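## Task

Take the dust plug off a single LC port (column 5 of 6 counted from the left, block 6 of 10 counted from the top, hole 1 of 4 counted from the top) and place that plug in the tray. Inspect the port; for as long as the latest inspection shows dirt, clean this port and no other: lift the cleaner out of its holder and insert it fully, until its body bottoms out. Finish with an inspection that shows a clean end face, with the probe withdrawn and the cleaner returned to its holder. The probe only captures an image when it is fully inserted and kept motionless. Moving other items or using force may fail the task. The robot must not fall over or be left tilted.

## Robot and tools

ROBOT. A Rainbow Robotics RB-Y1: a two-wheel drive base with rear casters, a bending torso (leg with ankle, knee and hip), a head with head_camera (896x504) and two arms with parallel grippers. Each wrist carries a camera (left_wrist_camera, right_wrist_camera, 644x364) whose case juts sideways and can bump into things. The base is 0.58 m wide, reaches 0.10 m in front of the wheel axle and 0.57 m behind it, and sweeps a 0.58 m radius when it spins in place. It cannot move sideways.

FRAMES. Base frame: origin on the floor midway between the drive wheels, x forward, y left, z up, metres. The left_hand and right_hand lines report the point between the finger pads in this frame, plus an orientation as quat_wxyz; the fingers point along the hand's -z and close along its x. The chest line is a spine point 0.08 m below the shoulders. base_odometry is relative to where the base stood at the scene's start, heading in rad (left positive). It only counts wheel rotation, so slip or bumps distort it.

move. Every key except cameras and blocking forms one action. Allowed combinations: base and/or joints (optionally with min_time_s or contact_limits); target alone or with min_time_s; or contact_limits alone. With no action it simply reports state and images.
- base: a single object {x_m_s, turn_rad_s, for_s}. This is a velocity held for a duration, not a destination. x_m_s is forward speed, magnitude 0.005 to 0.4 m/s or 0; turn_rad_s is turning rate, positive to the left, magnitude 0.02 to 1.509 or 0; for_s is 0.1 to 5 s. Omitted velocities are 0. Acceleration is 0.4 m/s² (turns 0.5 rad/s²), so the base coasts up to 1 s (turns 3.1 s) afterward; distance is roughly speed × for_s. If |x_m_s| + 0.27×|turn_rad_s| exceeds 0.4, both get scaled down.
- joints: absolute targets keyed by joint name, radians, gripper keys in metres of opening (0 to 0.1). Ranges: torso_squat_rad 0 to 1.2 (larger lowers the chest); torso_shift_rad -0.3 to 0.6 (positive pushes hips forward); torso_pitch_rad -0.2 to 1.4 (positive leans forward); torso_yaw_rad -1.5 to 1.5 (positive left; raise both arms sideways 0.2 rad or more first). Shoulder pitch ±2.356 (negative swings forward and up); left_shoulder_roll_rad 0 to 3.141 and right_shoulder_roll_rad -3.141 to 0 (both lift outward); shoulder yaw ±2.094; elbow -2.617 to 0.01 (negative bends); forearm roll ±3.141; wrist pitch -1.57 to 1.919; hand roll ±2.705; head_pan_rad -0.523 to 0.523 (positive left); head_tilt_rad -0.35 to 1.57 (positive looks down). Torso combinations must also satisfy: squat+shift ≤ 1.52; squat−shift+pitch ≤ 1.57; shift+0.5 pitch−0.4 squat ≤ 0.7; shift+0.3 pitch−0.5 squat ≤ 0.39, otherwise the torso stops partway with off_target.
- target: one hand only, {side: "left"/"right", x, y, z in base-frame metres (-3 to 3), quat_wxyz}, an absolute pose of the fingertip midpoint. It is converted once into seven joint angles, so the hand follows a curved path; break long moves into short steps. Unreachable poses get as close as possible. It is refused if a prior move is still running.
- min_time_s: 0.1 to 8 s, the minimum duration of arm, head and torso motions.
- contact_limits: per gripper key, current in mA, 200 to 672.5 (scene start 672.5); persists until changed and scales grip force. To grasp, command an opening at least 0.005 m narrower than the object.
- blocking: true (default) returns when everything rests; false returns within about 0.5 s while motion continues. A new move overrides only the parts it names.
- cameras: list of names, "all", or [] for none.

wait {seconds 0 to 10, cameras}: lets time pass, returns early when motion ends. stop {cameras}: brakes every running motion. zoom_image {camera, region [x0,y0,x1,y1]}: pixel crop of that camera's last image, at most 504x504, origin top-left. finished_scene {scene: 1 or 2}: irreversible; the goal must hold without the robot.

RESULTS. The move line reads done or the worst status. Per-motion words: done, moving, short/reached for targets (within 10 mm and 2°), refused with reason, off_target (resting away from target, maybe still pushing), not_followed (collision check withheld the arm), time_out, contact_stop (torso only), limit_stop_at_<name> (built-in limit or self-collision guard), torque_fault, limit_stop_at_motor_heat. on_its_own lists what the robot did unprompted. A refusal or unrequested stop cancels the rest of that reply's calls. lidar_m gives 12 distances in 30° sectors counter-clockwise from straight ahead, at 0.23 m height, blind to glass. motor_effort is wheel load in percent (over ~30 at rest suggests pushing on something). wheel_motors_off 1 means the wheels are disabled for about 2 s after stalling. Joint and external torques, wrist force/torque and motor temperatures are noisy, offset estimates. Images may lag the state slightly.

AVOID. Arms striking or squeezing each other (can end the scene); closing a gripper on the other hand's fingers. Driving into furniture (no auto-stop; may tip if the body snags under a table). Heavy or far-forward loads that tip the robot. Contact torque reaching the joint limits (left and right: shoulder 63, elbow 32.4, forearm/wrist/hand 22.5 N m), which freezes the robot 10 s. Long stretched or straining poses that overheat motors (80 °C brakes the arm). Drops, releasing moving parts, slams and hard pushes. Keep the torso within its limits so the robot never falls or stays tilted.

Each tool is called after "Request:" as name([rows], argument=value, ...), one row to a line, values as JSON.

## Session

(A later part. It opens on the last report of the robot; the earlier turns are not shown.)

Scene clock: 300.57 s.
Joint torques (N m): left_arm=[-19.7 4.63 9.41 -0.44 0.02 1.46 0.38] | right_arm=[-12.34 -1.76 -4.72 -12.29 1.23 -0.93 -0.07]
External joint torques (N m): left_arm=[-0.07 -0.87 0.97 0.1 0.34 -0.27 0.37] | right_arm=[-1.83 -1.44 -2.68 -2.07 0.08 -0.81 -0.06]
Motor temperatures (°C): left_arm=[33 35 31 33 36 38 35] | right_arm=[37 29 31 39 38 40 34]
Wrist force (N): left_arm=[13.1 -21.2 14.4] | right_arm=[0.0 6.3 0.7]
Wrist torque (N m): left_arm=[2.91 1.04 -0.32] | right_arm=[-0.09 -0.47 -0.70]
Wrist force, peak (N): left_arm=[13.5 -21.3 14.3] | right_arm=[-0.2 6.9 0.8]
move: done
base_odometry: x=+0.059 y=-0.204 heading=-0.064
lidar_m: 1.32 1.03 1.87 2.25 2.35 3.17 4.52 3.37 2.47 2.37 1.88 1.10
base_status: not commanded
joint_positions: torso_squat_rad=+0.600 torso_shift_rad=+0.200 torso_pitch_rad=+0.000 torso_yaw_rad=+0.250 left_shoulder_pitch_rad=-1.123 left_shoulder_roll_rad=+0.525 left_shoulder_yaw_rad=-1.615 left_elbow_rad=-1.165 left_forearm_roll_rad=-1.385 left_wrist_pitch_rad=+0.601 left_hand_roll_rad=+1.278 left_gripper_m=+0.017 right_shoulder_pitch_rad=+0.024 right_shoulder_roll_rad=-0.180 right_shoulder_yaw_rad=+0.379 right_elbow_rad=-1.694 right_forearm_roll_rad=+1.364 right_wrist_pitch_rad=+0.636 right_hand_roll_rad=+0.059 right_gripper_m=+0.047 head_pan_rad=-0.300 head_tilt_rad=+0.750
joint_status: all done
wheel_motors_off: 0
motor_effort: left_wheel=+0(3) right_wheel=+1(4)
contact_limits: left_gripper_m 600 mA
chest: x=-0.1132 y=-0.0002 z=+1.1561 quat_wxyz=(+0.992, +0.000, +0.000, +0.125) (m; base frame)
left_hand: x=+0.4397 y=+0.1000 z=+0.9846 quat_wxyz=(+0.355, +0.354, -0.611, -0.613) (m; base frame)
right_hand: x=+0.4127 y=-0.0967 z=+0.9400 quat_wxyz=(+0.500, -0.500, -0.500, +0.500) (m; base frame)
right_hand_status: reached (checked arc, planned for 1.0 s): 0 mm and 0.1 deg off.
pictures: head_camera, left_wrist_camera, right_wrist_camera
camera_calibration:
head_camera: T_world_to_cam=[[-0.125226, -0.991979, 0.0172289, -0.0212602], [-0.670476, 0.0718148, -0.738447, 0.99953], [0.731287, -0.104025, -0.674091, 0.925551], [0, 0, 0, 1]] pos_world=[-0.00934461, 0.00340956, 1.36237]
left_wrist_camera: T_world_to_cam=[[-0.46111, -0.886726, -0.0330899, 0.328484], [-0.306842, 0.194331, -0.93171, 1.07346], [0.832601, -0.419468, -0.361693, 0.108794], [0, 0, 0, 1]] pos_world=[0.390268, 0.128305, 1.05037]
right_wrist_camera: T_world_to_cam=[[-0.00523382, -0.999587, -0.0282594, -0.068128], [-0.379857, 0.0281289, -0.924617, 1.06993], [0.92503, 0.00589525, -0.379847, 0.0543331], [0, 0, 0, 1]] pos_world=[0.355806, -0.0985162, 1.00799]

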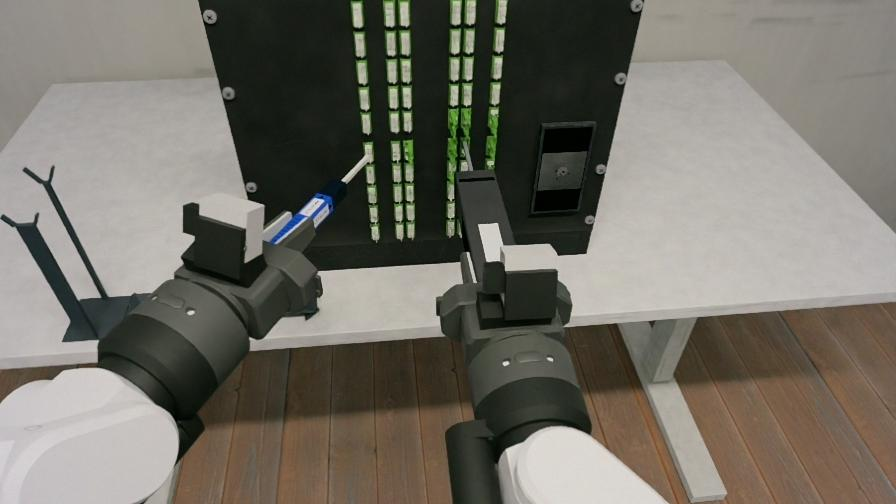

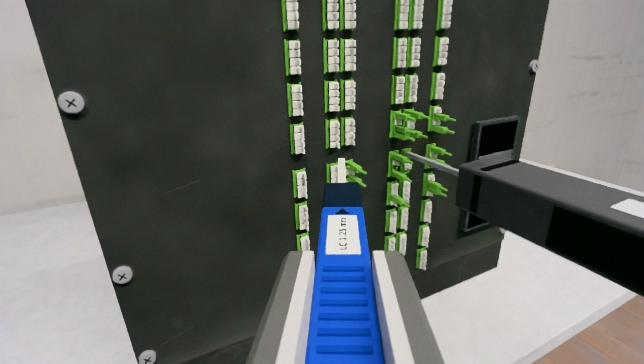

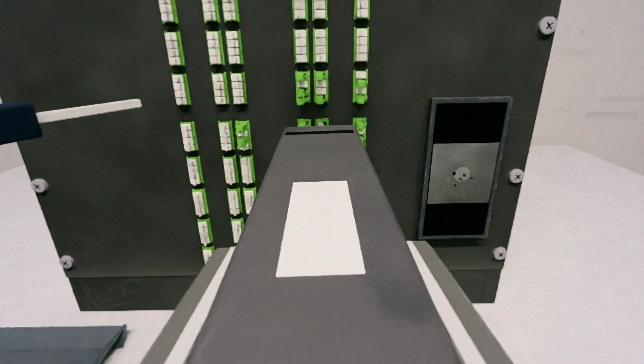

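Request:
move(target={"side":"right","x":0.4155,"y":-0.0966,"z":0.9404,"quat_wxyz":[0.5,-0.5,-0.5,0.5]}, min_time_s=1.2, cameras=["right_wrist_camera"])

Request:
zoom_image(camera="right_wrist_camera", region=[410, 90, 530, 240])

Scene clock: 302.23 s.
Joint torques (N m): left_arm=[-19.8 4.91 9.21 -0.52 0.02 1.49 0.37] | right_arm=[-15.39 -1.28 -6.45 -11.32 1.35 -1.27 0.02]
External joint torques (N m): left_arm=[-0.17 -0.59 0.77 0.03 0.34 -0.23 0.36] | right_arm=[-4.74 -0.9 -4.39 -1.1 0.2 -1.16 0.02]
Motor temperatures (°C): left_arm=[33 35 31 33 36 38 35] | right_arm=[37 29 31 39 38 40 34]
Wrist force (N): left_arm=[12.8 -21.0 14.0] | right_arm=[-1.2 5.0 19.4]
Wrist torque (N m): left_arm=[2.87 0.98 -0.32] | right_arm=[-0.39 -0.24 -0.69]
Wrist force, peak (N): left_arm=[13.5 -21.3 14.3] | right_arm=[-0.8 4.9 19.7]
move: done
base_odometry: x=+0.059 y=-0.204 heading=-0.064
lidar_m: 1.32 1.02 1.87 2.25 2.34 3.18 4.53 3.37 2.46 2.36 1.90 1.10
base_status: not commanded
joint_positions: torso_squat_rad=+0.600 torso_shift_rad=+0.200 torso_pitch_rad=+0.000 torso_yaw_rad=+0.250 left_shoulder_pitch_rad=-1.123 left_shoulder_roll_rad=+0.525 left_shoulder_yaw_rad=-1.615 left_elbow_rad=-1.165 left_forearm_roll_rad=-1.385 left_wrist_pitch_rad=+0.601 left_hand_roll_rad=+1.278 left_gripper_m=+0.017 right_shoulder_pitch_rad=+0.016 right_shoulder_roll_rad=-0.180 right_shoulder_yaw_rad=+0.376 right_elbow_rad=-1.685 right_forearm_roll_rad=+1.362 right_wrist_pitch_rad=+0.634 right_hand_roll_rad=+0.057 right_gripper_m=+0.047 head_pan_rad=-0.300 head_tilt_rad=+0.750
joint_status: all done
wheel_motors_off: 0
motor_effort: left_wheel=-1(2) right_wheel=+1(3)
contact_limits: left_gripper_m 600 mA
chest: x=-0.1133 y=-0.0002 z=+1.1562 quat_wxyz=(+0.992, +0.000, +0.000, +0.125) (m; base frame)
left_hand: x=+0.4396 y=+0.1000 z=+0.9847 quat_wxyz=(+0.355, +0.354, -0.611, -0.613) (m; base frame)
right_hand: x=+0.4149 y=-0.0966 z=+0.9398 quat_wxyz=(+0.500, -0.500, -0.500, +0.500) (m; base frame)
right_hand_status: reached (checked arc, planned for 1.2 s): 1 mm and 0.1 deg off.
pictures: right_wrist_camera
camera_calibration:
right_wrist_camera: T_world_to_cam=[[-0.00498441, -0.999591, -0.0281439, -0.0682278], [-0.380241, 0.0279248, -0.924466, 1.07055], [0.924874, 0.00609356, -0.380225, 0.0526758], [0, 0, 0, 1]] pos_world=[0.358007, -0.0984157, 1.00779]

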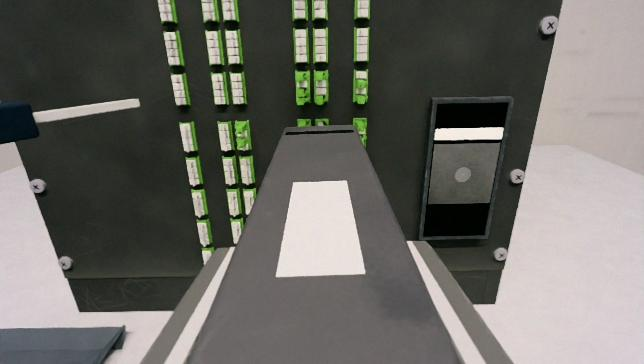

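Scaled by 3.360 from the camera's 644x364 image, which has a finer 1265x715 frame.

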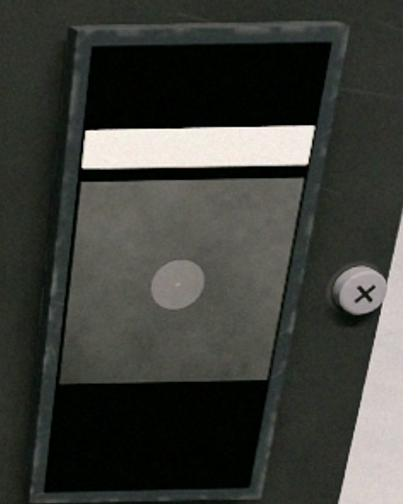

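Request:
zoom_image(camera="right_wrist_camera", region=[428, 125, 508, 205])

Request:
move(target={"side":"right","x":0.406,"y":-0.0966,"z":0.9404,"quat_wxyz":[0.5,-0.5,-0.5,0.5]}, min_time_s=1.2, cameras=[])

Request:
move(target={"side":"right","x":0.385,"y":-0.0966,"z":0.9404,"quat_wxyz":[0.5,-0.5,-0.5,0.5]}, min_time_s=1.2, cameras=["right_wrist_camera"])

Request:
zoom_image(camera="right_wrist_camera", region=[410, 90, 530, 240])

Request:
move(target={"side":"right","x":0.34,"y":-0.098,"z":0.942,"quat_wxyz":[0.5,-0.5,-0.5,0.5]}, min_time_s=1.2, cameras=["head_camera"])

Scaled by 6.300 from the camera's 644x364 image, which has a finer 1265x715 frame.

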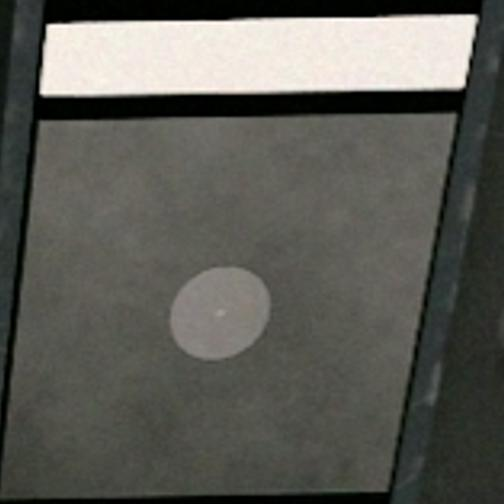

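Scene clock: 303.97 s.
Joint torques (N m): left_arm=[-19.86 4.96 9.44 -0.53 0.03 1.48 0.17] | right_arm=[-9.79 0.72 -2.23 -13.32 2.15 0.24 0.24]
External joint torques (N m): left_arm=[-0.23 -0.53 1 0.01 0.35 -0.25 0.16] | right_arm=[0.35 0.92 -0.27 -3.09 0.99 0.36 0.24]
Motor temperatures (°C): left_arm=[33 35 31 33 36 38 35] | right_arm=[37 29 31 39 38 40 34]
Wrist force (N): left_arm=[12.7 -21.2 14.1] | right_arm=[1.5 7.1 -0.6]
Wrist torque (N m): left_arm=[2.89 0.96 -0.32] | right_arm=[-0.02 -0.60 -0.69]
Wrist force, peak (N): left_arm=[13.3 -21.8 14.4] | right_arm=[-1.0 4.8 19.7]
move: done
base_odometry: x=+0.059 y=-0.204 heading=-0.064
lidar_m: 1.31 1.04 1.87 2.24 2.35 3.18 4.52 3.38 2.46 2.37 1.91 1.10
base_status: not commanded
joint_positions: torso_squat_rad=+0.600 torso_shift_rad=+0.200 torso_pitch_rad=+0.000 torso_yaw_rad=+0.250 left_shoulder_pitch_rad=-1.123 left_shoulder_roll_rad=+0.525 left_shoulder_yaw_rad=-1.615 left_elbow_rad=-1.165 left_forearm_roll_rad=-1.385 left_wrist_pitch_rad=+0.601 left_hand_roll_rad=+1.278 left_gripper_m=+0.017 right_shoulder_pitch_rad=+0.044 right_shoulder_roll_rad=-0.180 right_shoulder_yaw_rad=+0.387 right_elbow_rad=-1.714 right_forearm_roll_rad=+1.371 right_wrist_pitch_rad=+0.641 right_hand_roll_rad=+0.061 right_gripper_m=+0.047 head_pan_rad=-0.300 head_tilt_rad=+0.750
joint_status: all done
wheel_motors_off: 0
motor_effort: left_wheel=+1(3) right_wheel=+1(4)
contact_limits: left_gripper_m 600 mA
chest: x=-0.1132 y=-0.0002 z=+1.1561 quat_wxyz=(+0.992, +0.000, +0.000, +0.125) (m; base frame)
left_hand: x=+0.4397 y=+0.1000 z=+0.9846 quat_wxyz=(+0.355, +0.354, -0.611, -0.613) (m; base frame)
right_hand: x=+0.4065 y=-0.0968 z=+0.9400 quat_wxyz=(+0.500, -0.500, -0.500, +0.500) (m; base frame)
right_hand_status: reached (checked arc, planned for 1.2 s): 1 mm and 0.1 deg off.
pictures: none
No camera images: "cameras" was empty.

Scene clock: 305.50 s.
Joint torques (N m): left_arm=[-19.61 4.89 9.55 -0.63 0.02 1.45 0.23] | right_arm=[-8.24 0.53 -1.86 -12.47 2.13 0.12 0.25]
External joint torques (N m): left_arm=[0.02 -0.61 1.11 -0.08 0.33 -0.27 0.21] | right_arm=[0.6 0.31 -0.17 -2.22 0.95 0.25 0.25]
Motor temperatures (°C): left_arm=[33 35 31 33 36 38 35] | right_arm=[37 29 31 39 38 40 34]
Wrist force (N): left_arm=[13.0 -21.1 14.2] | right_arm=[0.7 5.2 -0.1]
Wrist torque (N m): left_arm=[2.89 1.04 -0.31] | right_arm=[-0.12 -0.72 -0.69]
Wrist force, peak (N): left_arm=[13.3 -21.7 14.1] | right_arm=[-1.7 7.9 -2.5]
move: done
base_odometry: x=+0.059 y=-0.204 heading=-0.064
lidar_m: 1.31 1.02 1.86 2.24 2.35 3.18 4.52 3.40 2.47 2.37 1.90 1.10
base_status: not commanded
joint_positions: torso_squat_rad=+0.600 torso_shift_rad=+0.200 torso_pitch_rad=+0.000 torso_yaw_rad=+0.250 left_shoulder_pitch_rad=-1.123 left_shoulder_roll_rad=+0.525 left_shoulder_yaw_rad=-1.615 left_elbow_rad=-1.165 left_forearm_roll_rad=-1.385 left_wrist_pitch_rad=+0.601 left_hand_roll_rad=+1.278 left_gripper_m=+0.017 right_shoulder_pitch_rad=+0.113 right_shoulder_roll_rad=-0.180 right_shoulder_yaw_rad=+0.418 right_elbow_rad=-1.782 right_forearm_roll_rad=+1.398 right_wrist_pitch_rad=+0.656 right_hand_roll_rad=+0.065 right_gripper_m=+0.047 head_pan_rad=-0.300 head_tilt_rad=+0.750
joint_status: all done
wheel_motors_off: 0
motor_effort: left_wheel=+3(3) right_wheel=+0(4)
contact_limits: left_gripper_m 600 mA
chest: x=-0.1132 y=-0.0002 z=+1.1561 quat_wxyz=(+0.992, +0.000, +0.000, +0.125) (m; base frame)
left_hand: x=+0.4397 y=+0.1000 z=+0.9846 quat_wxyz=(+0.355, +0.354, -0.611, -0.613) (m; base frame)
right_hand: x=+0.3851 y=-0.0968 z=+0.9402 quat_wxyz=(+0.500, -0.500, -0.500, +0.500) (m; base frame)
right_hand_status: reached (checked arc, planned for 1.2 s): 0 mm and 0.0 deg off.
pictures: right_wrist_camera
camera_calibration:
right_wrist_camera: T_world_to_cam=[[-0.00513959, -0.999593, -0.0280748, -0.0685842], [-0.37924, 0.0279262, -0.924877, 1.05964], [0.925284, 0.00589359, -0.379229, 0.0793282], [0, 0, 0, 1]] pos_world=[0.328103, -0.0986155, 1.00819]

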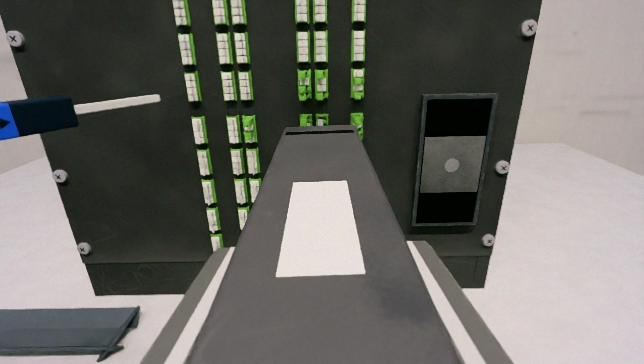

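Scaled by 3.360 from the camera's 644x364 image, which has a finer 1265x715 frame.

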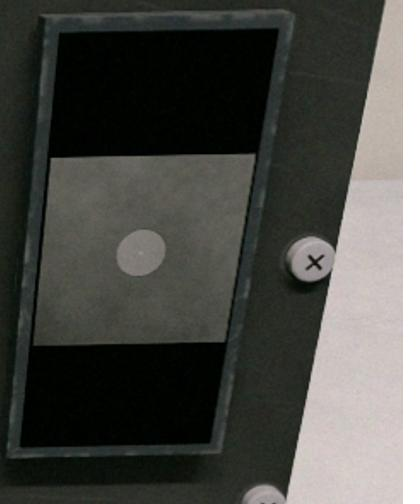

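Scene clock: 307.03 s.
Joint torques (N m): left_arm=[-20.09 4.97 9.43 -0.56 -0.06 1.47 0.2] | right_arm=[-5.68 -0.35 -0.81 -12.36 2.14 0.27 -0.08]
External joint torques (N m): left_arm=[-0.46 -0.53 0.99 -0.01 0.26 -0.26 0.19] | right_arm=[0.48 -1.15 0.29 -2.08 0.91 0.38 -0.07]
Motor temperatures (°C): left_arm=[33 35 31 33 36 38 35] | right_arm=[37 29 31 39 38 40 34]
Wrist force (N): left_arm=[13.0 -20.7 13.6] | right_arm=[1.1 5.6 -0.3]
Wrist torque (N m): left_arm=[2.86 1.00 -0.30] | right_arm=[-0.16 -0.67 -0.68]
Wrist force, peak (N): left_arm=[13.0 -21.5 14.6] | right_arm=[1.1 6.3 -0.2]
move: done
base_odometry: x=+0.059 y=-0.204 heading=-0.064
lidar_m: 1.30 1.03 1.86 2.26 2.34 3.18 4.52 3.39 2.47 2.37 1.90 1.08
base_status: not commanded
joint_positions: torso_squat_rad=+0.600 torso_shift_rad=+0.200 torso_pitch_rad=+0.000 torso_yaw_rad=+0.250 left_shoulder_pitch_rad=-1.123 left_shoulder_roll_rad=+0.525 left_shoulder_yaw_rad=-1.615 left_elbow_rad=-1.165 left_forearm_roll_rad=-1.385 left_wrist_pitch_rad=+0.601 left_hand_roll_rad=+1.278 left_gripper_m=+0.017 right_shoulder_pitch_rad=+0.256 right_shoulder_roll_rad=-0.188 right_shoulder_yaw_rad=+0.490 right_elbow_rad=-1.911 right_forearm_roll_rad=+1.470 right_wrist_pitch_rad=+0.686 right_hand_roll_rad=+0.055 right_gripper_m=+0.047 head_pan_rad=-0.300 head_tilt_rad=+0.750
joint_status: all done
wheel_motors_off: 0
motor_effort: left_wheel=+1(3) right_wheel=-2(3)
contact_limits: left_gripper_m 600 mA
chest: x=-0.1132 y=-0.0002 z=+1.1561 quat_wxyz=(+0.992, +0.000, +0.000, +0.125) (m; base frame)
left_hand: x=+0.4397 y=+0.1000 z=+0.9846 quat_wxyz=(+0.355, +0.354, -0.611, -0.613) (m; base frame)
right_hand: x=+0.3403 y=-0.0980 z=+0.9418 quat_wxyz=(+0.500, -0.500, -0.500, +0.500) (m; base frame)
right_hand_status: reached (checked arc, planned for 1.2 s): 0 mm and 0.1 deg off.
pictures: head_camera
camera_calibration:
head_camera: T_world_to_cam=[[-0.125219, -0.991979, 0.0172367, -0.0212707], [-0.670477, 0.0718043, -0.738447, 0.99953], [0.731287, -0.104025, -0.674091, 0.925551], [0, 0, 0, 1]] pos_world=[-0.00934461, 0.00340956, 1.36237]

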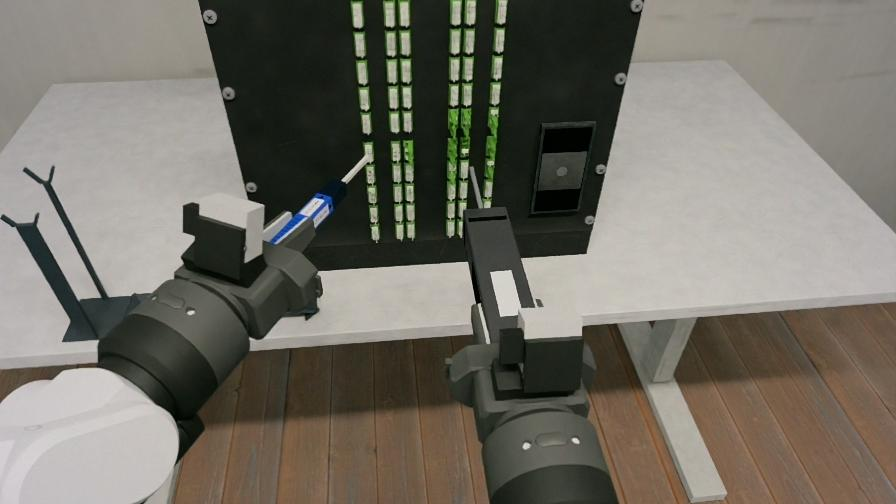

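Request:
move(target={"side":"left","x":0.35,"y":0.17,"z":0.97,"quat_wxyz":[0.354,0.354,-0.612,-0.612]}, min_time_s=1.5, cameras=[])

Request:
move(joints={"left_shoulder_pitch_rad":-0.65,"left_shoulder_roll_rad":0.818,"left_shoulder_yaw_rad":-1.491,"left_elbow_rad":-1.929,"left_forearm_roll_rad":-0.76,"left_wrist_pitch_rad":1.784,"left_hand_roll_rad":0.395}, min_time_s=2, cameras=[])

Request:
move(joints={"torso_yaw_rad":-0.35,"head_pan_rad":0.45}, min_time_s=2.5, cameras=["head_camera"])

Request:
move(target={"side":"left","x":0.36,"y":0.15,"z":0.99,"quat_wxyz":[0.5,0.5,-0.5,-0.5]}, min_time_s=1.2, cameras=[])

Request:
move(target={"side":"left","x":0.36,"y":0.35,"z":1.0,"quat_wxyz":[0.5,0.5,-0.5,-0.5]}, min_time_s=1.8, cameras=["head_camera","left_wrist_camera"])

Scene clock: 309.27 s.
Joint torques (N m): left_arm=[-15.51 6.41 7.25 -2.36 -0.77 1.7 -0.31] | right_arm=[-5.46 -0.25 -1.15 -12.5 1.98 0.18 0.08]
External joint torques (N m): left_arm=[1.06 -0.36 -1.39 -0.62 -0.31 0.03 -0.32] | right_arm=[0.7 -1.05 -0.04 -2.23 0.75 0.29 0.09]
Motor temperatures (°C): left_arm=[33 35 31 33 36 38 35] | right_arm=[37 29 31 39 38 40 34]
Wrist force (N): left_arm=[13.1 -21.2 14.4] | right_arm=[0.8 5.7 0.2]
Wrist torque (N m): left_arm=[2.90 1.03 -0.32] | right_arm=[-0.17 -0.72 -0.70]
Wrist force, peak (N): left_arm=[13.1 -21.7 14.2] | right_arm=[1.2 6.2 -0.3]
move: done
base_odometry: x=+0.059 y=-0.204 heading=-0.064
lidar_m: 1.31 1.02 1.86 2.24 2.35 3.19 4.53 3.39 2.47 2.37 1.90 1.10
base_status: not commanded
joint_positions: torso_squat_rad=+0.600 torso_shift_rad=+0.200 torso_pitch_rad=+0.000 torso_yaw_rad=+0.250 left_shoulder_pitch_rad=-0.993 left_shoulder_roll_rad=+0.854 left_shoulder_yaw_rad=-1.672 left_elbow_rad=-1.562 left_forearm_roll_rad=-1.443 left_wrist_pitch_rad=+0.741 left_hand_roll_rad=+1.193 left_gripper_m=+0.017 right_shoulder_pitch_rad=+0.256 right_shoulder_roll_rad=-0.188 right_shoulder_yaw_rad=+0.490 right_elbow_rad=-1.911 right_forearm_roll_rad=+1.470 right_wrist_pitch_rad=+0.686 right_hand_roll_rad=+0.055 right_gripper_m=+0.047 head_pan_rad=-0.300 head_tilt_rad=+0.750
joint_status: all done
wheel_motors_off: 0
motor_effort: left_wheel=+2(3) right_wheel=+0(3)
contact_limits: left_gripper_m 600 mA
chest: x=-0.1132 y=-0.0002 z=+1.1561 quat_wxyz=(+0.992, +0.000, +0.000, +0.125) (m; base frame)
left_hand: x=+0.3508 y=+0.1696 z=+0.9697 quat_wxyz=(+0.354, +0.354, -0.613, -0.612) (m; base frame)
left_hand_status: reached (checked arc, planned for 1.5 s): 1 mm and 0.1 deg off.
right_hand: x=+0.3403 y=-0.0980 z=+0.9418 quat_wxyz=(+0.500, -0.500, -0.500, +0.500) (m; base frame)
pictures: none
No camera images: "cameras" was empty.

Scene clock: 311.57 s.
Joint torques (N m): left_arm=[-10.63 4.8 7.79 -4.63 -1.5 0.46 -0.16] | right_arm=[-5.74 0.22 -0.87 -12.65 1.99 0.16 0.06]
External joint torques (N m): left_arm=[1.49 -0.8 1.12 -0.3 0.15 -0.24 -0.18] | right_arm=[0.42 -0.58 0.23 -2.38 0.76 0.27 0.07]
Motor temperatures (°C): left_arm=[33 35 31 33 36 38 35] | right_arm=[37 29 31 39 38 40 34]
Wrist force (N): left_arm=[13.0 -20.6 13.9] | right_arm=[1.2 6.0 0.3]
Wrist torque (N m): left_arm=[2.83 1.04 -0.32] | right_arm=[-0.21 -0.68 -0.69]
Wrist force, peak (N): left_arm=[13.1 -21.4 14.8] | right_arm=[0.8 6.2 0.2]
move: done
base_odometry: x=+0.059 y=-0.204 heading=-0.064
lidar_m: 1.31 1.03 1.86 2.25 2.35 3.19 4.52 3.40 2.48 2.36 1.90 1.08
base_status: not commanded
joint_positions: torso_squat_rad=+0.600 torso_shift_rad=+0.200 torso_pitch_rad=+0.000 torso_yaw_rad=+0.250 left_shoulder_pitch_rad=-0.650 left_shoulder_roll_rad=+0.818 left_shoulder_yaw_rad=-1.491 left_elbow_rad=-1.929 left_forearm_roll_rad=-0.760 left_wrist_pitch_rad=+1.784 left_hand_roll_rad=+0.395 left_gripper_m=+0.017 right_shoulder_pitch_rad=+0.256 right_shoulder_roll_rad=-0.188 right_shoulder_yaw_rad=+0.490 right_elbow_rad=-1.911 right_forearm_roll_rad=+1.470 right_wrist_pitch_rad=+0.686 right_hand_roll_rad=+0.055 right_gripper_m=+0.047 head_pan_rad=-0.300 head_tilt_rad=+0.750
joint_status: all done
wheel_motors_off: 0
motor_effort: left_wheel=+2(3) right_wheel=-1(4)
contact_limits: left_gripper_m 600 mA
chest: x=-0.1132 y=-0.0002 z=+1.1561 quat_wxyz=(+0.992, +0.000, +0.000, +0.125) (m; base frame)
left_hand: x=+0.2405 y=+0.3380 z=+0.9597 quat_wxyz=(+0.625, +0.630, -0.327, -0.325) (m; base frame)
right_hand: x=+0.3403 y=-0.0980 z=+0.9418 quat_wxyz=(+0.500, -0.500, -0.500, +0.500) (m; base frame)
pictures: none
No camera images: "cameras" was empty.

Scene clock: 314.37 s.
Joint torques (N m): left_arm=[-10.86 5.11 7.82 -4.7 -1.5 0.56 -0.18] | right_arm=[-6.03 -0.71 -1.33 -12.26 1.87 0.1 0.16]
External joint torques (N m): left_arm=[1.26 -0.49 1.15 -0.37 0.14 -0.13 -0.19] | right_arm=[0.13 -1.51 -0.22 -1.99 0.64 0.21 0.16]
Motor temperatures (°C): left_arm=[32 35 31 33 36 38 35] | right_arm=[37 29 31 39 38 39 34]
Wrist force (N): left_arm=[12.9 -20.9 13.8] | right_arm=[1.0 6.0 -0.2]
Wrist torque (N m): left_arm=[2.87 1.01 -0.30] | right_arm=[-0.22 -0.70 -0.69]
Wrist force, peak (N): left_arm=[13.5 -21.1 14.5] | right_arm=[0.9 6.3 -0.1]
move: done
base_odometry: x=+0.059 y=-0.204 heading=-0.064
lidar_m: 1.31 1.03 1.86 2.25 2.33 3.19 4.52 3.39 2.46 2.37 1.91 1.10
base_status: not commanded
joint_positions: torso_squat_rad=+0.600 torso_shift_rad=+0.200 torso_pitch_rad=+0.000 torso_yaw_rad=-0.350 left_shoulder_pitch_rad=-0.650 left_shoulder_roll_rad=+0.818 left_shoulder_yaw_rad=-1.491 left_elbow_rad=-1.929 left_forearm_roll_rad=-0.760 left_wrist_pitch_rad=+1.784 left_hand_roll_rad=+0.395 left_gripper_m=+0.017 right_shoulder_pitch_rad=+0.256 right_shoulder_roll_rad=-0.188 right_shoulder_yaw_rad=+0.490 right_elbow_rad=-1.911 right_forearm_roll_rad=+1.470 right_wrist_pitch_rad=+0.686 right_hand_roll_rad=+0.055 right_gripper_m=+0.047 head_pan_rad=+0.450 head_tilt_rad=+0.750
joint_status: all done
wheel_motors_off: 0
motor_effort: left_wheel=+1(3) right_wheel=-1(4)
contact_limits: left_gripper_m 600 mA
chest: x=-0.1132 y=-0.0002 z=+1.1561 quat_wxyz=(+0.985, +0.000, +0.000, -0.174) (m; base frame)
left_hand: x=+0.3697 y=+0.0793 z=+0.9597 quat_wxyz=(+0.501, +0.505, -0.498, -0.495) (m; base frame)
right_hand: x=+0.2059 y=-0.3370 z=+0.9419 quat_wxyz=(+0.626, -0.625, -0.330, +0.330) (m; base frame)
pictures: head_camera
camera_calibration:
head_camera: T_world_to_cam=[[0.0244423, -0.999554, 0.0171423, -0.0203553], [-0.673699, -0.0291381, -0.738431, 0.998949], [0.738601, 0.0065002, -0.674111, 0.92621], [0, 0, 0, 1]] pos_world=[-0.0106108, 0.00274073, 1.36237]

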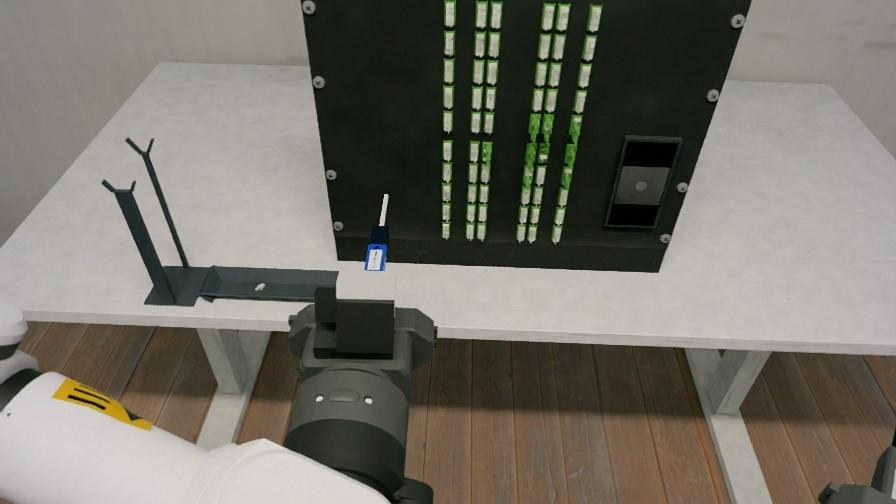

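Scene clock: 315.90 s.
Joint torques (N m): left_arm=[-8.78 7.87 4.63 -4.79 -2 0.37 0.21] | right_arm=[-6.71 -0.89 -1.82 -12.43 2.15 0.33 0.15]
External joint torques (N m): left_arm=[1.44 -0.19 -1.68 -0.49 -0.4 -0.42 0.19] | right_arm=[-0.56 -1.69 -0.72 -2.16 0.92 0.44 0.16]
Motor temperatures (°C): left_arm=[32 35 31 33 36 38 35] | right_arm=[37 29 31 39 38 39 34]
Wrist force (N): left_arm=[13.7 -21.0 14.2] | right_arm=[1.1 5.5 0.2]
Wrist torque (N m): left_arm=[2.87 1.07 -0.29] | right_arm=[-0.17 -0.70 -0.68]
Wrist force, peak (N): left_arm=[13.2 -21.5 14.2] | right_arm=[1.1 6.2 -0.2]
move: done
base_odometry: x=+0.059 y=-0.204 heading=-0.064
lidar_m: 1.32 1.03 1.86 2.24 2.34 3.19 4.52 3.40 2.46 2.37 1.88 1.09
base_status: not commanded
joint_positions: torso_squat_rad=+0.600 torso_shift_rad=+0.200 torso_pitch_rad=+0.000 torso_yaw_rad=-0.350 left_shoulder_pitch_rad=-0.600 left_shoulder_roll_rad=+1.101 left_shoulder_yaw_rad=-1.513 left_elbow_rad=-2.170 left_forearm_roll_rad=-0.789 left_wrist_pitch_rad=+1.766 left_hand_roll_rad=+0.453 left_gripper_m=+0.017 right_shoulder_pitch_rad=+0.256 right_shoulder_roll_rad=-0.188 right_shoulder_yaw_rad=+0.490 right_elbow_rad=-1.911 right_forearm_roll_rad=+1.470 right_wrist_pitch_rad=+0.686 right_hand_roll_rad=+0.055 right_gripper_m=+0.047 head_pan_rad=+0.450 head_tilt_rad=+0.750
joint_status: all done
wheel_motors_off: 0
motor_effort: left_wheel=+2(2) right_wheel=-1(4)
contact_limits: left_gripper_m 600 mA
chest: x=-0.1132 y=-0.0002 z=+1.1561 quat_wxyz=(+0.985, +0.000, +0.000, -0.174) (m; base frame)
left_hand: x=+0.3601 y=+0.1492 z=+0.9899 quat_wxyz=(+0.501, +0.502, -0.499, -0.498) (m; base frame)
left_hand_status: reached (checked arc, planned for 1.2 s): 1 mm and 0.3 deg off.
right_hand: x=+0.2059 y=-0.3369 z=+0.9419 quat_wxyz=(+0.626, -0.625, -0.330, +0.330) (m; base frame)
pictures: none
No camera images: "cameras" was empty.

Scene clock: 318.03 s.
Joint torques (N m): left_arm=[-4.59 14.21 3.44 -1.27 -1.14 1.39 0.19] | right_arm=[-5.85 -0.15 -1.78 -12.49 2.23 -0.03 -0.16]
External joint torques (N m): left_arm=[1.21 -0.02 -1.15 -0.11 -0.26 -0.18 0.18] | right_arm=[0.31 -0.95 -0.68 -2.22 1 0.08 -0.16]
Motor temperatures (°C): left_arm=[32 35 31 33 36 38 35] | right_arm=[37 29 31 39 38 39 34]
Wrist force (N): left_arm=[13.3 -21.5 14.5] | right_arm=[1.1 5.8 -0.1]
Wrist torque (N m): left_arm=[2.94 1.04 -0.32] | right_arm=[-0.19 -0.69 -0.66]
Wrist force, peak (N): left_arm=[13.3 -21.5 14.5] | right_arm=[1.0 6.2 -0.1]
move: done
base_odometry: x=+0.059 y=-0.204 heading=-0.064
lidar_m: 1.32 1.02 1.86 2.25 2.33 3.18 4.52 3.40 2.45 2.37 1.91 1.09
base_status: not commanded
joint_positions: torso_squat_rad=+0.600 torso_shift_rad=+0.200 torso_pitch_rad=+0.000 torso_yaw_rad=-0.350 left_shoulder_pitch_rad=-0.418 left_shoulder_roll_rad=+1.651 left_shoulder_yaw_rad=-1.637 left_elbow_rad=-2.086 left_forearm_roll_rad=-0.987 left_wrist_pitch_rad=+1.498 left_hand_roll_rad=+1.057 left_gripper_m=+0.017 right_shoulder_pitch_rad=+0.256 right_shoulder_roll_rad=-0.188 right_shoulder_yaw_rad=+0.490 right_elbow_rad=-1.911 right_forearm_roll_rad=+1.470 right_wrist_pitch_rad=+0.686 right_hand_roll_rad=+0.055 right_gripper_m=+0.047 head_pan_rad=+0.450 head_tilt_rad=+0.750
joint_status: all done
wheel_motors_off: 0
motor_effort: left_wheel=+1(2) right_wheel=+0(3)
contact_limits: left_gripper_m 600 mA
chest: x=-0.1132 y=-0.0002 z=+1.1561 quat_wxyz=(+0.985, +0.000, +0.000, -0.174) (m; base frame)
left_hand: x=+0.3596 y=+0.3498 z=+0.9998 quat_wxyz=(+0.501, +0.500, -0.498, -0.501) (m; base frame)
left_hand_status: reached (checked arc, planned for 1.8 s): 0 mm and 0.3 deg off.
right_hand: x=+0.2059 y=-0.3369 z=+0.9419 quat_wxyz=(+0.626, -0.625, -0.330, +0.330) (m; base frame)
pictures: head_camera, left_wrist_camera
camera_calibration:
head_camera: T_world_to_cam=[[0.0244423, -0.999554, 0.0171423, -0.0203553], [-0.673699, -0.0291381, -0.738431, 0.998949], [0.738601, 0.0065002, -0.674111, 0.92621], [0, 0, 0, 1]] pos_world=[-0.0106108, 0.00274073, 1.36237]
left_wrist_camera: T_world_to_cam=[[0.0438798, -0.998427, -0.0349131, 0.372883], [-0.364585, 0.0165331, -0.931023, 1.09678], [0.930136, 0.0535819, -0.363286, 0.086779], [0, 0, 0, 1]] pos_world=[0.302791, 0.349513, 1.06567]

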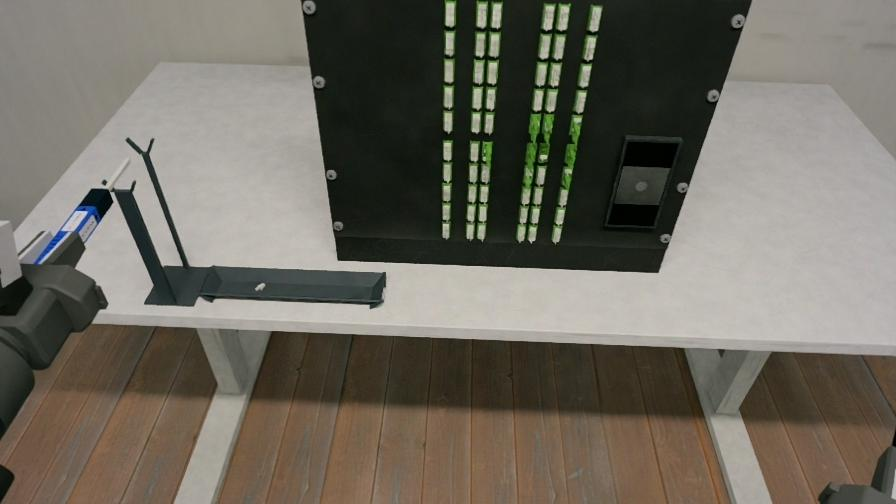

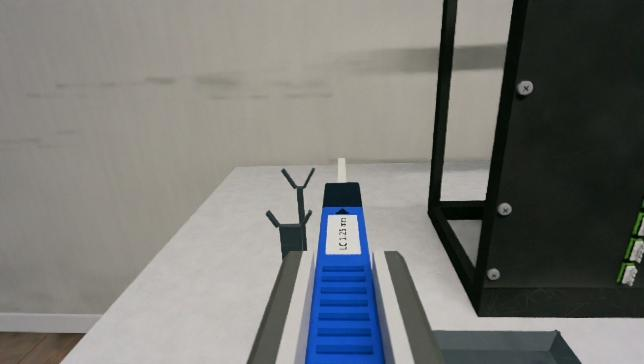

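Request:
move(target={"side":"left","x":0.43,"y":0.4007,"z":1.005,"quat_wxyz":[0.495,0.495,-0.505,-0.505]}, min_time_s=1.5, cameras=["left_wrist_camera"])

Request:
move(target={"side":"left","x":0.5155,"y":0.4007,"z":0.992,"quat_wxyz":[0.495,0.495,-0.505,-0.505]}, min_time_s=2, cameras=["left_wrist_camera","head_camera"])

Request:
zoom_image(camera="left_wrist_camera", region=[260, 130, 420, 290])

Scene clock: 320.07 s.
Joint torques (N m): left_arm=[-7.79 16.28 6.79 1.3 -0.72 1.48 0.18] | right_arm=[-6.18 0.15 -1.82 -12.4 2.09 0.09 0]
External joint torques (N m): left_arm=[-0.48 0.04 1.14 -0.07 -0.24 -0.25 0.17] | right_arm=[-0.02 -0.64 -0.71 -2.13 0.86 0.2 0]
Motor temperatures (°C): left_arm=[32 35 31 33 36 38 35] | right_arm=[37 29 31 39 38 39 34]
Wrist force (N): left_arm=[13.1 -21.4 14.5] | right_arm=[0.8 5.8 -0.1]
Wrist torque (N m): left_arm=[2.93 1.02 -0.33] | right_arm=[-0.18 -0.76 -0.68]
Wrist force, peak (N): left_arm=[13.3 -21.6 14.2] | right_arm=[1.1 6.2 0.1]
move: done
base_odometry: x=+0.059 y=-0.204 heading=-0.064
lidar_m: 1.31 1.02 1.86 2.25 2.33 3.21 4.51 3.38 2.47 2.38 1.89 1.10
base_status: not commanded
joint_positions: torso_squat_rad=+0.600 torso_shift_rad=+0.200 torso_pitch_rad=+0.000 torso_yaw_rad=-0.350 left_shoulder_pitch_rad=-0.489 left_shoulder_roll_rad=+1.655 left_shoulder_yaw_rad=-1.602 left_elbow_rad=-1.766 left_forearm_roll_rad=-1.001 left_wrist_pitch_rad=+1.236 left_hand_roll_rad=+1.290 left_gripper_m=+0.017 right_shoulder_pitch_rad=+0.256 right_shoulder_roll_rad=-0.188 right_shoulder_yaw_rad=+0.490 right_elbow_rad=-1.911 right_forearm_roll_rad=+1.470 right_wrist_pitch_rad=+0.686 right_hand_roll_rad=+0.055 right_gripper_m=+0.047 head_pan_rad=+0.450 head_tilt_rad=+0.750
joint_status: all done
wheel_motors_off: 0
motor_effort: left_wheel=+1(3) right_wheel=-1(4)
contact_limits: left_gripper_m 600 mA
chest: x=-0.1132 y=-0.0002 z=+1.1561 quat_wxyz=(+0.985, +0.000, +0.000, -0.174) (m; base frame)
left_hand: x=+0.4296 y=+0.4007 z=+1.0046 quat_wxyz=(+0.495, +0.495, -0.504, -0.505) (m; base frame)
left_hand_status: reached (checked arc, planned for 1.5 s): 1 mm and 0.1 deg off.
right_hand: x=+0.2059 y=-0.3369 z=+0.9419 quat_wxyz=(+0.626, -0.625, -0.330, +0.330) (m; base frame)
pictures: left_wrist_camera
camera_calibration:
left_wrist_camera: T_world_to_cam=[[0.0218559, -0.999217, -0.0329762, 0.42854], [-0.361959, 0.022838, -0.931914, 1.12318], [0.931938, 0.0323038, -0.361176, 0.0263841], [0, 0, 0, 1]] pos_world=[0.372591, 0.401701, 1.07037]

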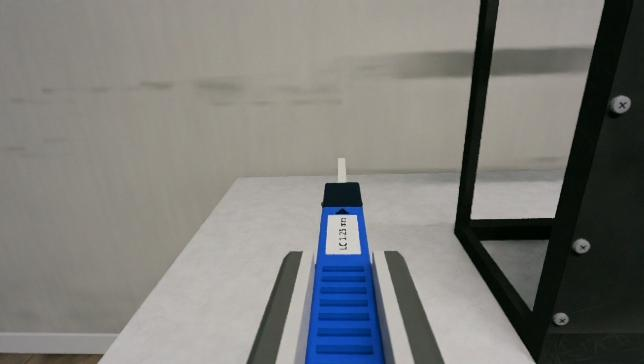

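Scene clock: 322.40 s.
Joint torques (N m): left_arm=[-10.8 15.94 7.41 3.09 0.06 1.61 0.23] | right_arm=[-6.01 -0.56 -1.29 -12.41 2.09 0.02 0.16]
External joint torques (N m): left_arm=[-0.17 -0.78 0.83 0.34 0.39 -0.16 0.22] | right_arm=[0.15 -1.36 -0.18 -2.14 0.86 0.13 0.17]
Motor temperatures (°C): left_arm=[32 35 31 33 36 38 34] | right_arm=[37 29 31 39 38 39 34]
Wrist force (N): left_arm=[12.9 -21.4 14.2] | right_arm=[1.0 5.7 -0.1]
Wrist torque (N m): left_arm=[2.93 0.98 -0.29] | right_arm=[-0.21 -0.70 -0.68]
Wrist force, peak (N): left_arm=[13.5 -21.5 14.4] | right_arm=[1.1 6.2 -0.2]
move: done
base_odometry: x=+0.059 y=-0.204 heading=-0.064
lidar_m: 1.31 1.03 1.87 2.25 2.34 3.19 4.52 3.39 2.48 2.37 1.89 1.08
base_status: not commanded
joint_positions: torso_squat_rad=+0.600 torso_shift_rad=+0.200 torso_pitch_rad=+0.000 torso_yaw_rad=-0.350 left_shoulder_pitch_rad=-0.601 left_shoulder_roll_rad=+1.460 left_shoulder_yaw_rad=-1.548 left_elbow_rad=-1.381 left_forearm_roll_rad=-0.994 left_wrist_pitch_rad=+1.000 left_hand_roll_rad=+1.369 left_gripper_m=+0.017 right_shoulder_pitch_rad=+0.256 right_shoulder_roll_rad=-0.188 right_shoulder_yaw_rad=+0.490 right_elbow_rad=-1.911 right_forearm_roll_rad=+1.470 right_wrist_pitch_rad=+0.686 right_hand_roll_rad=+0.055 right_gripper_m=+0.047 head_pan_rad=+0.450 head_tilt_rad=+0.750
joint_status: all done
wheel_motors_off: 0
motor_effort: left_wheel=+1(2) right_wheel=-1(4)
contact_limits: left_gripper_m 600 mA
chest: x=-0.1132 y=-0.0002 z=+1.1561 quat_wxyz=(+0.985, +0.000, +0.000, -0.174) (m; base frame)
left_hand: x=+0.5147 y=+0.4006 z=+0.9918 quat_wxyz=(+0.496, +0.495, -0.504, -0.505) (m; base frame)
left_hand_status: reached (checked arc, planned for 2.0 s): 1 mm and 0.2 deg off.
right_hand: x=+0.2059 y=-0.3369 z=+0.9419 quat_wxyz=(+0.626, -0.625, -0.330, +0.330) (m; base frame)
pictures: head_camera, left_wrist_camera
camera_calibration:
head_camera: T_world_to_cam=[[0.0244423, -0.999554, 0.0171423, -0.0203553], [-0.673699, -0.0291381, -0.738431, 0.998949], [0.738601, 0.0065002, -0.674111, 0.92621], [0, 0, 0, 1]] pos_world=[-0.0106108, 0.00274073, 1.36237]
left_wrist_camera: T_world_to_cam=[[0.0231508, -0.999163, -0.0337244, 0.426233], [-0.362914, 0.0230331, -0.931538, 1.14206], [0.931535, 0.0338049, -0.362077, -0.0570993], [0, 0, 0, 1]] pos_world=[0.457792, 0.401502, 1.05757]

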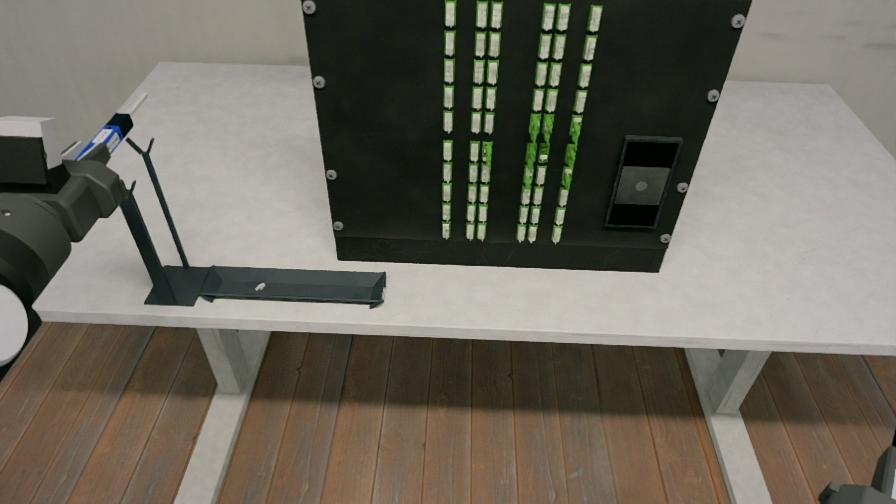

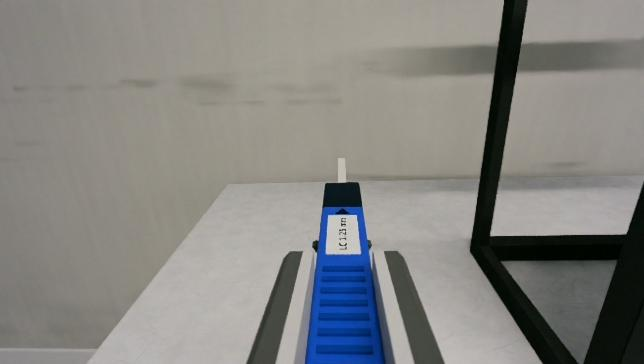

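Scaled by 3.150 from the camera's 644x364 image, which has a finer 1265x715 frame.

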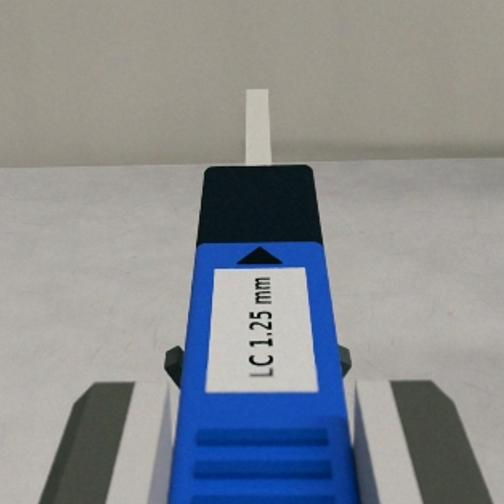

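Request:
move(target={"side":"left","x":0.517,"y":0.4014,"z":0.952,"quat_wxyz":[0.495,0.495,-0.505,-0.505]}, min_time_s=2, cameras=["left_wrist_camera"])

Request:
zoom_image(camera="left_wrist_camera", region=[260, 130, 420, 290])

Request:
move(target={"side":"left","x":0.517,"y":0.4014,"z":0.943,"quat_wxyz":[0.495,0.495,-0.505,-0.505]}, min_time_s=1.2, cameras=["left_wrist_camera"])

Request:
zoom_image(camera="left_wrist_camera", region=[260, 130, 420, 290])

Scene clock: 325.03 s.
Joint torques (N m): left_arm=[-9.2 15.61 4.04 3.42 -0.52 1.99 0.3] | right_arm=[-6.06 -0.18 -1.58 -12.41 2.46 0.14 -0.03]
External joint torques (N m): left_arm=[1.83 -1.19 -1.76 0.37 -0.3 0.2 0.29] | right_arm=[0.1 -0.97 -0.47 -2.14 1.22 0.25 -0.03]
Motor temperatures (°C): left_arm=[32 35 31 33 36 38 34] | right_arm=[37 29 31 39 38 39 34]
Wrist force (N): left_arm=[12.9 -21.2 14.5] | right_arm=[0.9 5.8 -0.3]
Wrist torque (N m): left_arm=[2.93 1.01 -0.31] | right_arm=[-0.19 -0.71 -0.66]
Wrist force, peak (N): left_arm=[13.0 -21.5 14.3] | right_arm=[1.1 6.4 -0.3]
move: done
base_odometry: x=+0.059 y=-0.204 heading=-0.064
lidar_m: 1.31 1.04 1.86 2.25 2.33 3.18 4.53 3.39 2.48 2.37 1.91 1.10
base_status: not commanded
joint_positions: torso_squat_rad=+0.600 torso_shift_rad=+0.200 torso_pitch_rad=+0.000 torso_yaw_rad=-0.350 left_shoulder_pitch_rad=-0.569 left_shoulder_roll_rad=+1.322 left_shoulder_yaw_rad=-1.569 left_elbow_rad=-1.202 left_forearm_roll_rad=-1.037 left_wrist_pitch_rad=+1.023 left_hand_roll_rad=+1.444 left_gripper_m=+0.017 right_shoulder_pitch_rad=+0.256 right_shoulder_roll_rad=-0.188 right_shoulder_yaw_rad=+0.490 right_elbow_rad=-1.911 right_forearm_roll_rad=+1.470 right_wrist_pitch_rad=+0.686 right_hand_roll_rad=+0.055 right_gripper_m=+0.047 head_pan_rad=+0.450 head_tilt_rad=+0.750
joint_status: all done
wheel_motors_off: 0
motor_effort: left_wheel=+2(3) right_wheel=-1(3)
contact_limits: left_gripper_m 600 mA
chest: x=-0.1132 y=-0.0002 z=+1.1561 quat_wxyz=(+0.985, +0.000, +0.000, -0.174) (m; base frame)
left_hand: x=+0.5166 y=+0.4010 z=+0.9523 quat_wxyz=(+0.496, +0.495, -0.504, -0.505) (m; base frame)
left_hand_status: reached (checked arc, planned for 2.0 s): 1 mm and 0.2 deg off.
right_hand: x=+0.2059 y=-0.3369 z=+0.9419 quat_wxyz=(+0.626, -0.625, -0.330, +0.330) (m; base frame)
pictures: left_wrist_camera
camera_calibration:
left_wrist_camera: T_world_to_cam=[[0.0228769, -0.999191, -0.033068, 0.424828], [-0.362472, 0.0225362, -0.931722, 1.10609], [0.931714, 0.0333012, -0.361664, -0.0733955], [0, 0, 0, 1]] pos_world=[0.459591, 0.402002, 1.01807]

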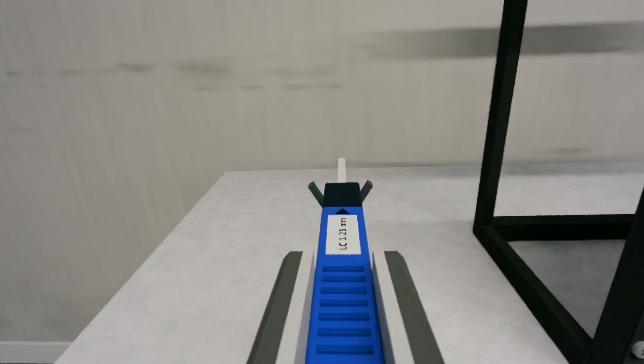

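Scaled by 3.150 from the camera's 644x364 image, which has a finer 1265x715 frame.

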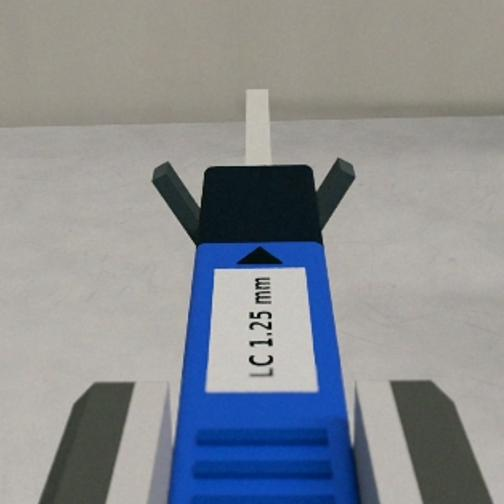

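Scene clock: 326.57 s.
Joint torques (N m): left_arm=[-9.37 15.72 3.71 3.42 -0.43 1.97 0.21] | right_arm=[-5.65 -0.04 -1.82 -12.3 2 0.16 -0.02]
External joint torques (N m): left_arm=[1.72 -1.08 -1.89 0.28 -0.25 0.17 0.2] | right_arm=[0.51 -0.84 -0.71 -2.03 0.76 0.27 -0.02]
Motor temperatures (°C): left_arm=[32 35 31 33 36 38 34] | right_arm=[37 29 31 39 38 39 34]
Wrist force (N): left_arm=[13.1 -21.2 14.2] | right_arm=[1.0 5.6 -0.1]
Wrist torque (N m): left_arm=[2.93 1.02 -0.29] | right_arm=[-0.19 -0.71 -0.68]
Wrist force, peak (N): left_arm=[13.4 -21.3 14.6] | right_arm=[1.5 6.1 0.1]
move: done
base_odometry: x=+0.059 y=-0.204 heading=-0.064
lidar_m: 1.31 1.03 1.86 2.24 2.33 3.17 4.52 3.38 2.48 2.37 1.89 1.09
base_status: not commanded
joint_positions: torso_squat_rad=+0.600 torso_shift_rad=+0.200 torso_pitch_rad=+0.000 torso_yaw_rad=-0.350 left_shoulder_pitch_rad=-0.561 left_shoulder_roll_rad=+1.289 left_shoulder_yaw_rad=-1.574 left_elbow_rad=-1.156 left_forearm_roll_rad=-1.049 left_wrist_pitch_rad=+1.027 left_hand_roll_rad=+1.464 left_gripper_m=+0.017 right_shoulder_pitch_rad=+0.256 right_shoulder_roll_rad=-0.188 right_shoulder_yaw_rad=+0.490 right_elbow_rad=-1.911 right_forearm_roll_rad=+1.470 right_wrist_pitch_rad=+0.686 right_hand_roll_rad=+0.055 right_gripper_m=+0.047 head_pan_rad=+0.450 head_tilt_rad=+0.750
joint_status: all done
wheel_motors_off: 0
motor_effort: left_wheel=+0(2) right_wheel=+1(3)
contact_limits: left_gripper_m 600 mA
chest: x=-0.1132 y=-0.0002 z=+1.1561 quat_wxyz=(+0.985, +0.000, +0.000, -0.174) (m; base frame)
left_hand: x=+0.5166 y=+0.4010 z=+0.9433 quat_wxyz=(+0.496, +0.495, -0.504, -0.505) (m; base frame)
left_hand_status: reached (checked arc, planned for 1.2 s): 1 mm and 0.1 deg off.
right_hand: x=+0.2059 y=-0.3369 z=+0.9419 quat_wxyz=(+0.626, -0.625, -0.330, +0.330) (m; base frame)
pictures: left_wrist_camera
camera_calibration:
left_wrist_camera: T_world_to_cam=[[0.0219641, -0.999224, -0.0326936, 0.424682], [-0.361949, 0.0225356, -0.931925, 1.09757], [0.931939, 0.0323023, -0.361173, -0.0768864], [0, 0, 0, 1]] pos_world=[0.459591, 0.402102, 1.00897]

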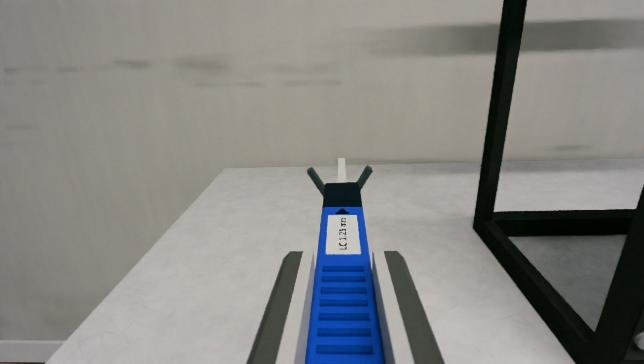

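Scaled by 3.150 from the camera's 644x364 image, which has a finer 1265x715 frame.

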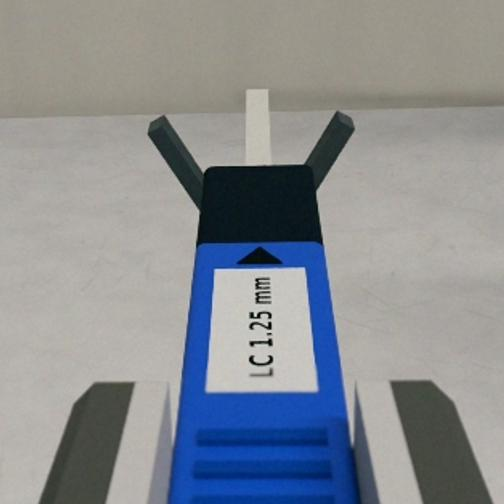

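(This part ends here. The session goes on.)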